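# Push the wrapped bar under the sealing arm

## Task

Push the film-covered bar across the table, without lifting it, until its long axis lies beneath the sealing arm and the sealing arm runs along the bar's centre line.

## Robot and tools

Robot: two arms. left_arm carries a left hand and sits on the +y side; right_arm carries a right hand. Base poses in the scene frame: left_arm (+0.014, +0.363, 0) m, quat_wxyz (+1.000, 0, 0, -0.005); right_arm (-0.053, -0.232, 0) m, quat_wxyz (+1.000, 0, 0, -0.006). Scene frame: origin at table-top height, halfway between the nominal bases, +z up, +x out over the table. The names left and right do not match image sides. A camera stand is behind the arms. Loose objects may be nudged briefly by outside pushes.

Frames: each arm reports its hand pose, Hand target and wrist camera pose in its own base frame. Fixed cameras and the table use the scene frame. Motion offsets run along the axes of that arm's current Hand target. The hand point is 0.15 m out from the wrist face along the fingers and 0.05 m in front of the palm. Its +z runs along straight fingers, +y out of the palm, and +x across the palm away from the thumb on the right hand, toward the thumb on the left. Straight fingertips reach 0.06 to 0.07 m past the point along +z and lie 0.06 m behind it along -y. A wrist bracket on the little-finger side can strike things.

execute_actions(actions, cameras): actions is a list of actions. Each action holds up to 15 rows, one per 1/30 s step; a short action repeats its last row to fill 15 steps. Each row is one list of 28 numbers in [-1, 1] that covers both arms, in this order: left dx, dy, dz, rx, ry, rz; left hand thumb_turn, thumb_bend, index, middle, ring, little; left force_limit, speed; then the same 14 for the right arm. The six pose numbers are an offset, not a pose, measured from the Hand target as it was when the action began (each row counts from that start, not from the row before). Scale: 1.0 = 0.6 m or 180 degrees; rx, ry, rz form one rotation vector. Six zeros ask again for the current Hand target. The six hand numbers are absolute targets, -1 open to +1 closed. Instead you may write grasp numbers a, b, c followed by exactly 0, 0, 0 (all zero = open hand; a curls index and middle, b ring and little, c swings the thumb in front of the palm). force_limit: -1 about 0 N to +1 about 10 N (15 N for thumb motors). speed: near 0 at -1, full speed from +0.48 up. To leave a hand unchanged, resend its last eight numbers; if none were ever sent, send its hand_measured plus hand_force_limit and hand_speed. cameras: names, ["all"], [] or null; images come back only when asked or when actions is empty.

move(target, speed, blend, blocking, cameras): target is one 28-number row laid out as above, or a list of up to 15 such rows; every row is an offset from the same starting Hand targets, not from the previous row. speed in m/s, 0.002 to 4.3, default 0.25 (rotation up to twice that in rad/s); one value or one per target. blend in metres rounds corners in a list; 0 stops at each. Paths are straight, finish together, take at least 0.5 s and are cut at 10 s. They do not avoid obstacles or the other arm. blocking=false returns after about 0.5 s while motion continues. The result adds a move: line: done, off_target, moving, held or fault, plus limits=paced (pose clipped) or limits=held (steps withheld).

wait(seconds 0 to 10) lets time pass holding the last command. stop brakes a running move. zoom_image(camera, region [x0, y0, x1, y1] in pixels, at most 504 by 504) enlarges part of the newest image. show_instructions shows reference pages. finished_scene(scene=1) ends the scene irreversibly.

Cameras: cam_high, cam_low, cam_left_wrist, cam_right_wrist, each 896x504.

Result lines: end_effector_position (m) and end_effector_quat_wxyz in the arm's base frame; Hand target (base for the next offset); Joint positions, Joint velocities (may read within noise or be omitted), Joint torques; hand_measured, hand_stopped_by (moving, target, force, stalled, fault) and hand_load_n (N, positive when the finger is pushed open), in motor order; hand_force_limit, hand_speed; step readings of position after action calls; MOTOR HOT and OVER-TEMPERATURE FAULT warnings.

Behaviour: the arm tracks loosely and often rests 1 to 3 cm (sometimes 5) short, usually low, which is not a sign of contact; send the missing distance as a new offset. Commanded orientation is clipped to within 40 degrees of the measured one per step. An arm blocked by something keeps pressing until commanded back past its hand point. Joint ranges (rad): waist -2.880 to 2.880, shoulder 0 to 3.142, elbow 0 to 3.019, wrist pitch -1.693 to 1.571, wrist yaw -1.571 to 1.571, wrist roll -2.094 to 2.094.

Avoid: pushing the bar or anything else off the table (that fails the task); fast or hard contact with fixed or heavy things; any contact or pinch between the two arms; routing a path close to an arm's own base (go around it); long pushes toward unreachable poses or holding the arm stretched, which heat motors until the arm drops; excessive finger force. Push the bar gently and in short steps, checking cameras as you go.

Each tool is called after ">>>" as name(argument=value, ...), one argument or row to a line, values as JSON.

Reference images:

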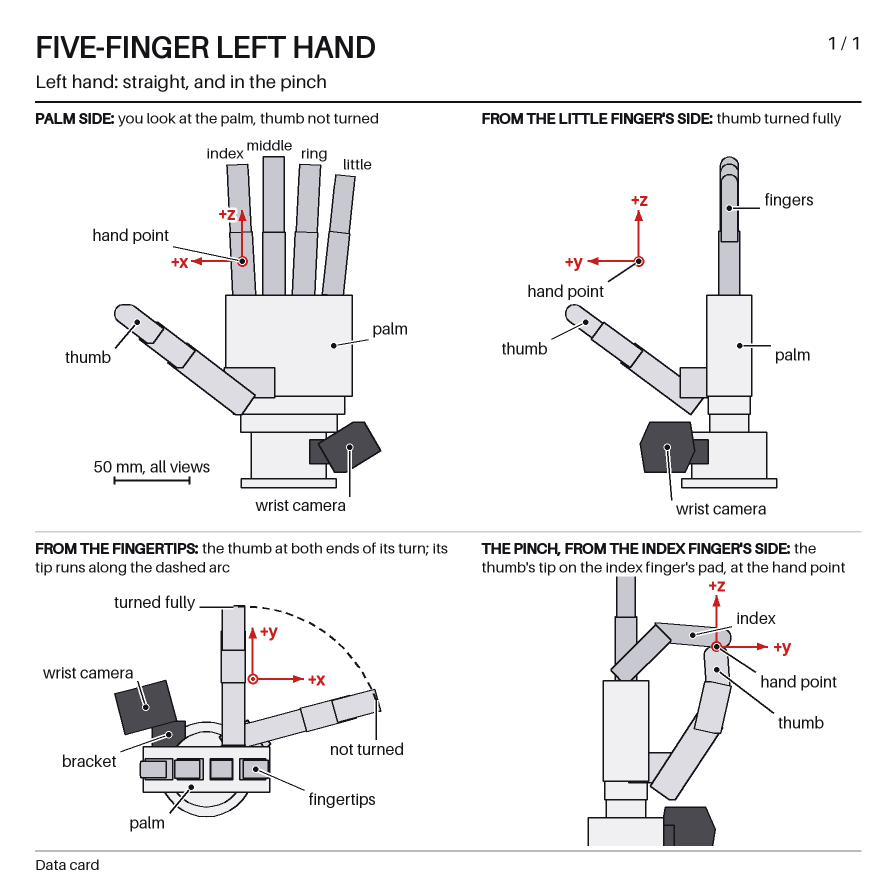

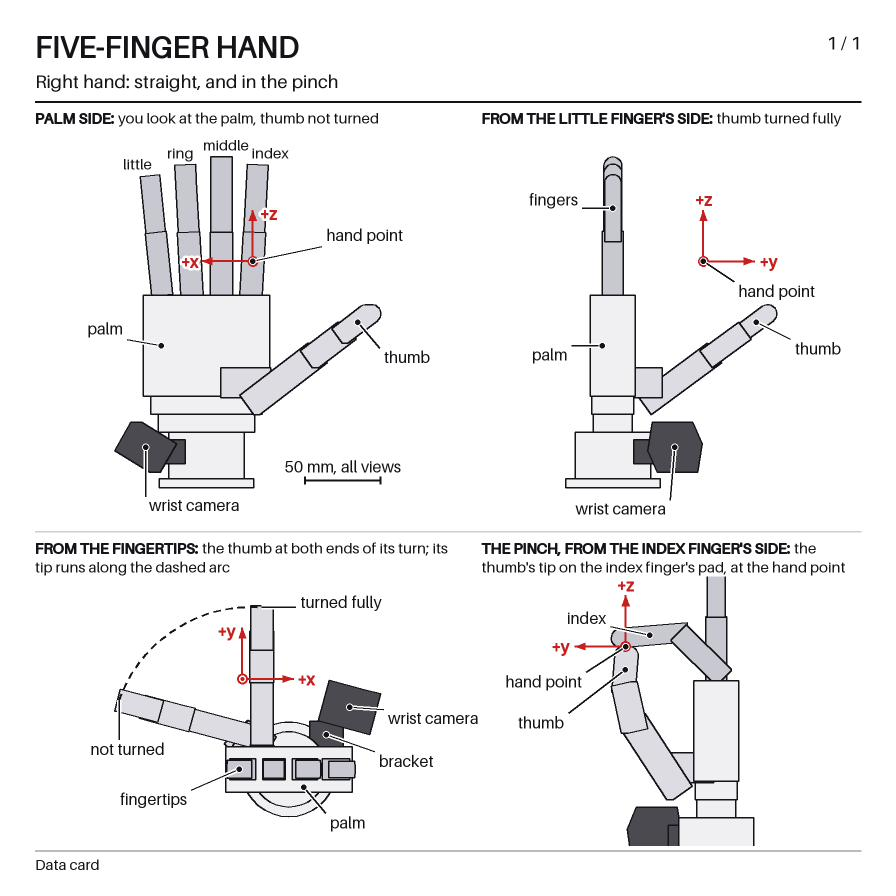

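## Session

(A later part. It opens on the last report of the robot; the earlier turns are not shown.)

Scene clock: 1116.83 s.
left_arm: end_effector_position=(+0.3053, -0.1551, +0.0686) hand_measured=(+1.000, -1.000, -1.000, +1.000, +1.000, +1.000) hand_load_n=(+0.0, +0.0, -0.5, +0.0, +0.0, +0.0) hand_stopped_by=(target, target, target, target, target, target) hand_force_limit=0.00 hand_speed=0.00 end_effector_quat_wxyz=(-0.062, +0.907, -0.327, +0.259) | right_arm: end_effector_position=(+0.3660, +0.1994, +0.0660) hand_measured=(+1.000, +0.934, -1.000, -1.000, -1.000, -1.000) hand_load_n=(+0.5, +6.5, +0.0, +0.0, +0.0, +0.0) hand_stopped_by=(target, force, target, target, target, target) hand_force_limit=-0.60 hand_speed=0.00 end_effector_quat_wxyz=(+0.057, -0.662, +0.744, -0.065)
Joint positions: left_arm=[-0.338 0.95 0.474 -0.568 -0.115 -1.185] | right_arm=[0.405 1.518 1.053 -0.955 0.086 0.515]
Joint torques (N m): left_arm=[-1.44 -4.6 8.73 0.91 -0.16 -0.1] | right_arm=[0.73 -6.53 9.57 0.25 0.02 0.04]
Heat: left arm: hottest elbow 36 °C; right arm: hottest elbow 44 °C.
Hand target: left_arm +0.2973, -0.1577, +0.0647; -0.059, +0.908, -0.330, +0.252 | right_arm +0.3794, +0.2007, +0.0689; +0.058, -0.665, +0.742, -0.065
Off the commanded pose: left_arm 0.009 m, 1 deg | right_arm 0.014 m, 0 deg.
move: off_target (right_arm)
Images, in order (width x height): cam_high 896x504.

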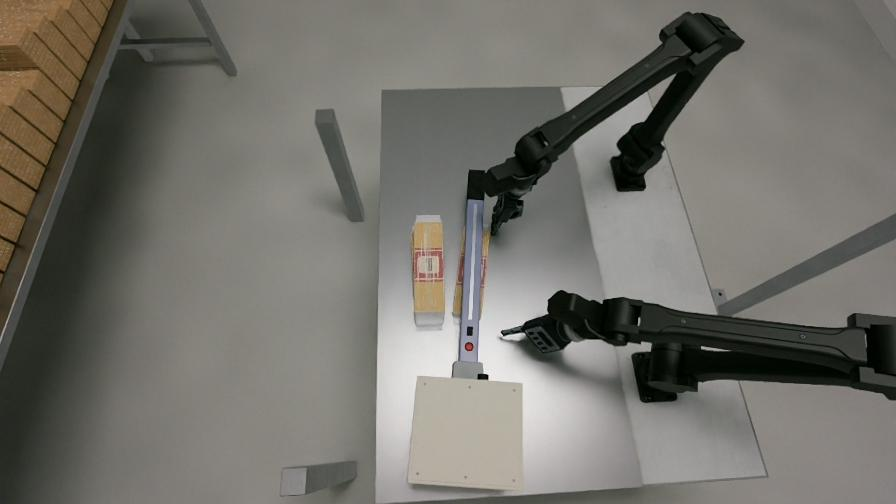

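>>> move(
  target=[0,0,0,0,0,0,1,-1,-1,1,1,1,0,0,-0.0007,-0.0283,0.0032,0,0,0,1,1,-1,-1,-1,-1,-0.6,0],
  speed=0.05,
  cameras=["cam_high"],
)

>>> zoom_image(
  camera="cam_high",
  region=[430, 190, 530, 335],
)

Scene clock: 1127.23 s.
left_arm: end_effector_position=(+0.3053, -0.1551, +0.0686) hand_measured=(+1.000, -1.000, -1.000, +1.000, +1.000, +1.000) hand_load_n=(+0.0, +0.0, +0.0, +0.0, +0.0, +0.0) hand_stopped_by=(target, target, target, target, target, target) hand_force_limit=0.00 hand_speed=0.00 end_effector_quat_wxyz=(-0.062, +0.907, -0.327, +0.259) | right_arm: end_effector_position=(+0.3816, +0.1977, +0.0665) hand_measured=(+1.000, +0.934, -1.000, -1.000, -1.000, -1.000) hand_load_n=(+1.0, +6.5, +0.0, +0.0, +0.0, +0.0) hand_stopped_by=(target, force, target, target, target, target) hand_force_limit=-0.60 hand_speed=0.00 end_effector_quat_wxyz=(+0.055, -0.663, +0.744, -0.064)
Joint positions: left_arm=[-0.338 0.95 0.474 -0.568 -0.115 -1.185] | right_arm=[0.388 1.554 1.096 -0.966 0.084 0.497]
Joint torques (N m): left_arm=[-1.49 -4.72 8.7 0.9 -0.18 -0.1] | right_arm=[0.5 -7.36 9.54 0.29 0.02 0.06]
Heat: left arm: hottest elbow 36 °C; right arm: hottest elbow 44 °C.
Hand target: left_arm +0.2973, -0.1577, +0.0647; -0.059, +0.908, -0.330, +0.252 | right_arm +0.3964, +0.1992, +0.0699; +0.058, -0.665, +0.742, -0.065
Off the commanded pose: left_arm 0.009 m, 1 deg | right_arm 0.015 m, 1 deg.
move: off_target (right_arm)
Images, in order (width x height): cam_high 896x504.

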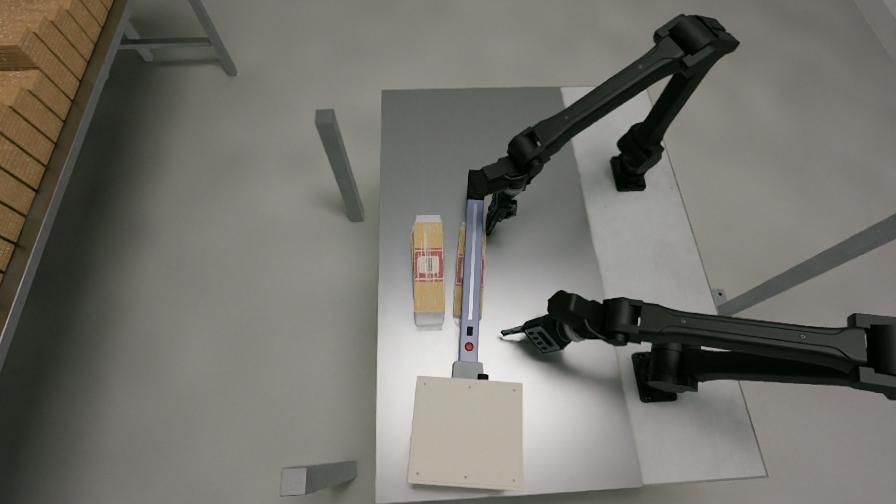

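Scaled by 3.476 from the camera's 896x504 image, which has a finer 1280x720 frame.

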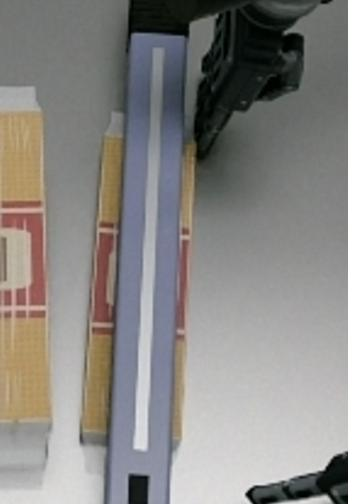

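>>> move(
  target=[0,0,0,0,0,0,1,-1,-1,1,1,1,0,0,0,0.1075,-0.0273,0,0,0,1,1,-1,-1,-1,-1,-0.6,0],
  speed=0.12,
  cameras=["cam_high","cam_low"],
)

>>> zoom_image(
  camera="cam_high",
  region=[430, 190, 530, 335],
)

Scene clock: 1144.57 s.
left_arm: end_effector_position=(+0.3053, -0.1551, +0.0686) hand_measured=(+1.000, -1.000, -1.000, +1.000, +1.000, +1.000) hand_load_n=(+0.0, +0.0, +0.0, +0.5, +0.0, +0.0) hand_stopped_by=(target, target, target, target, target, target) hand_force_limit=0.00 hand_speed=0.00 end_effector_quat_wxyz=(-0.062, +0.907, -0.327, +0.259) | right_arm: end_effector_position=(+0.3355, +0.2056, +0.0733) hand_measured=(+1.000, +0.934, -1.000, -1.000, -1.000, -1.000) hand_load_n=(+0.5, +6.5, +0.0, +0.0, +0.0, +0.0) hand_stopped_by=(target, force, target, target, target, target) hand_force_limit=-0.60 hand_speed=0.00 end_effector_quat_wxyz=(+0.060, -0.668, +0.739, -0.066)
Joint positions: left_arm=[-0.338 0.95 0.474 -0.568 -0.115 -1.185] | right_arm=[0.451 1.445 0.994 -0.967 0.092 0.544]
Joint torques (N m): left_arm=[-1.49 -4.72 8.69 0.94 -0.16 -0.11] | right_arm=[1.67 -8.29 6.27 0.39 0.12 0.32]
Heat: left arm: hottest elbow 36 °C; right arm: hottest elbow 46 °C.
Hand target: left_arm +0.2973, -0.1577, +0.0647; -0.059, +0.908, -0.330, +0.252 | right_arm +0.3305, +0.2065, +0.0749; +0.058, -0.665, +0.742, -0.065
Off the commanded pose: left_arm 0.009 m, 1 deg | right_arm 0.005 m, 1 deg.
move: done
Images, in order (width x height): cam_high 896x504, cam_low 896x504.

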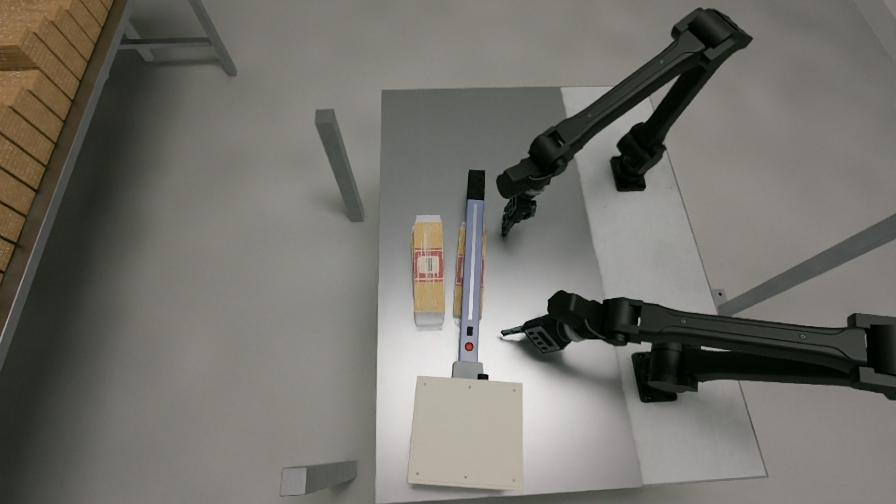

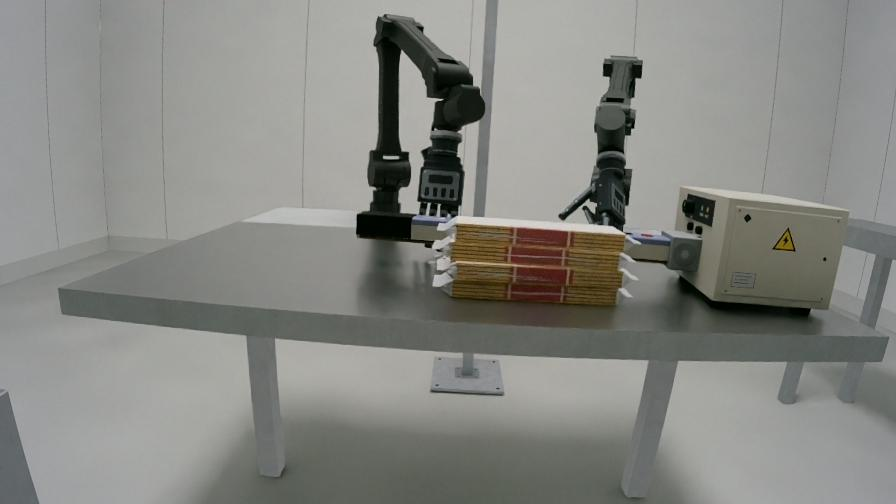

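Scaled by 3.476 from the camera's 896x504 image, which has a finer 1280x720 frame.

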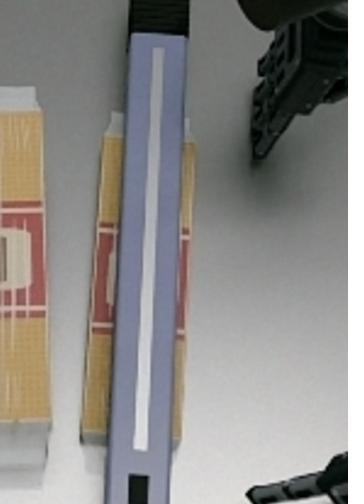

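>>> finished_scene(
)

The scene is finished: the task was done.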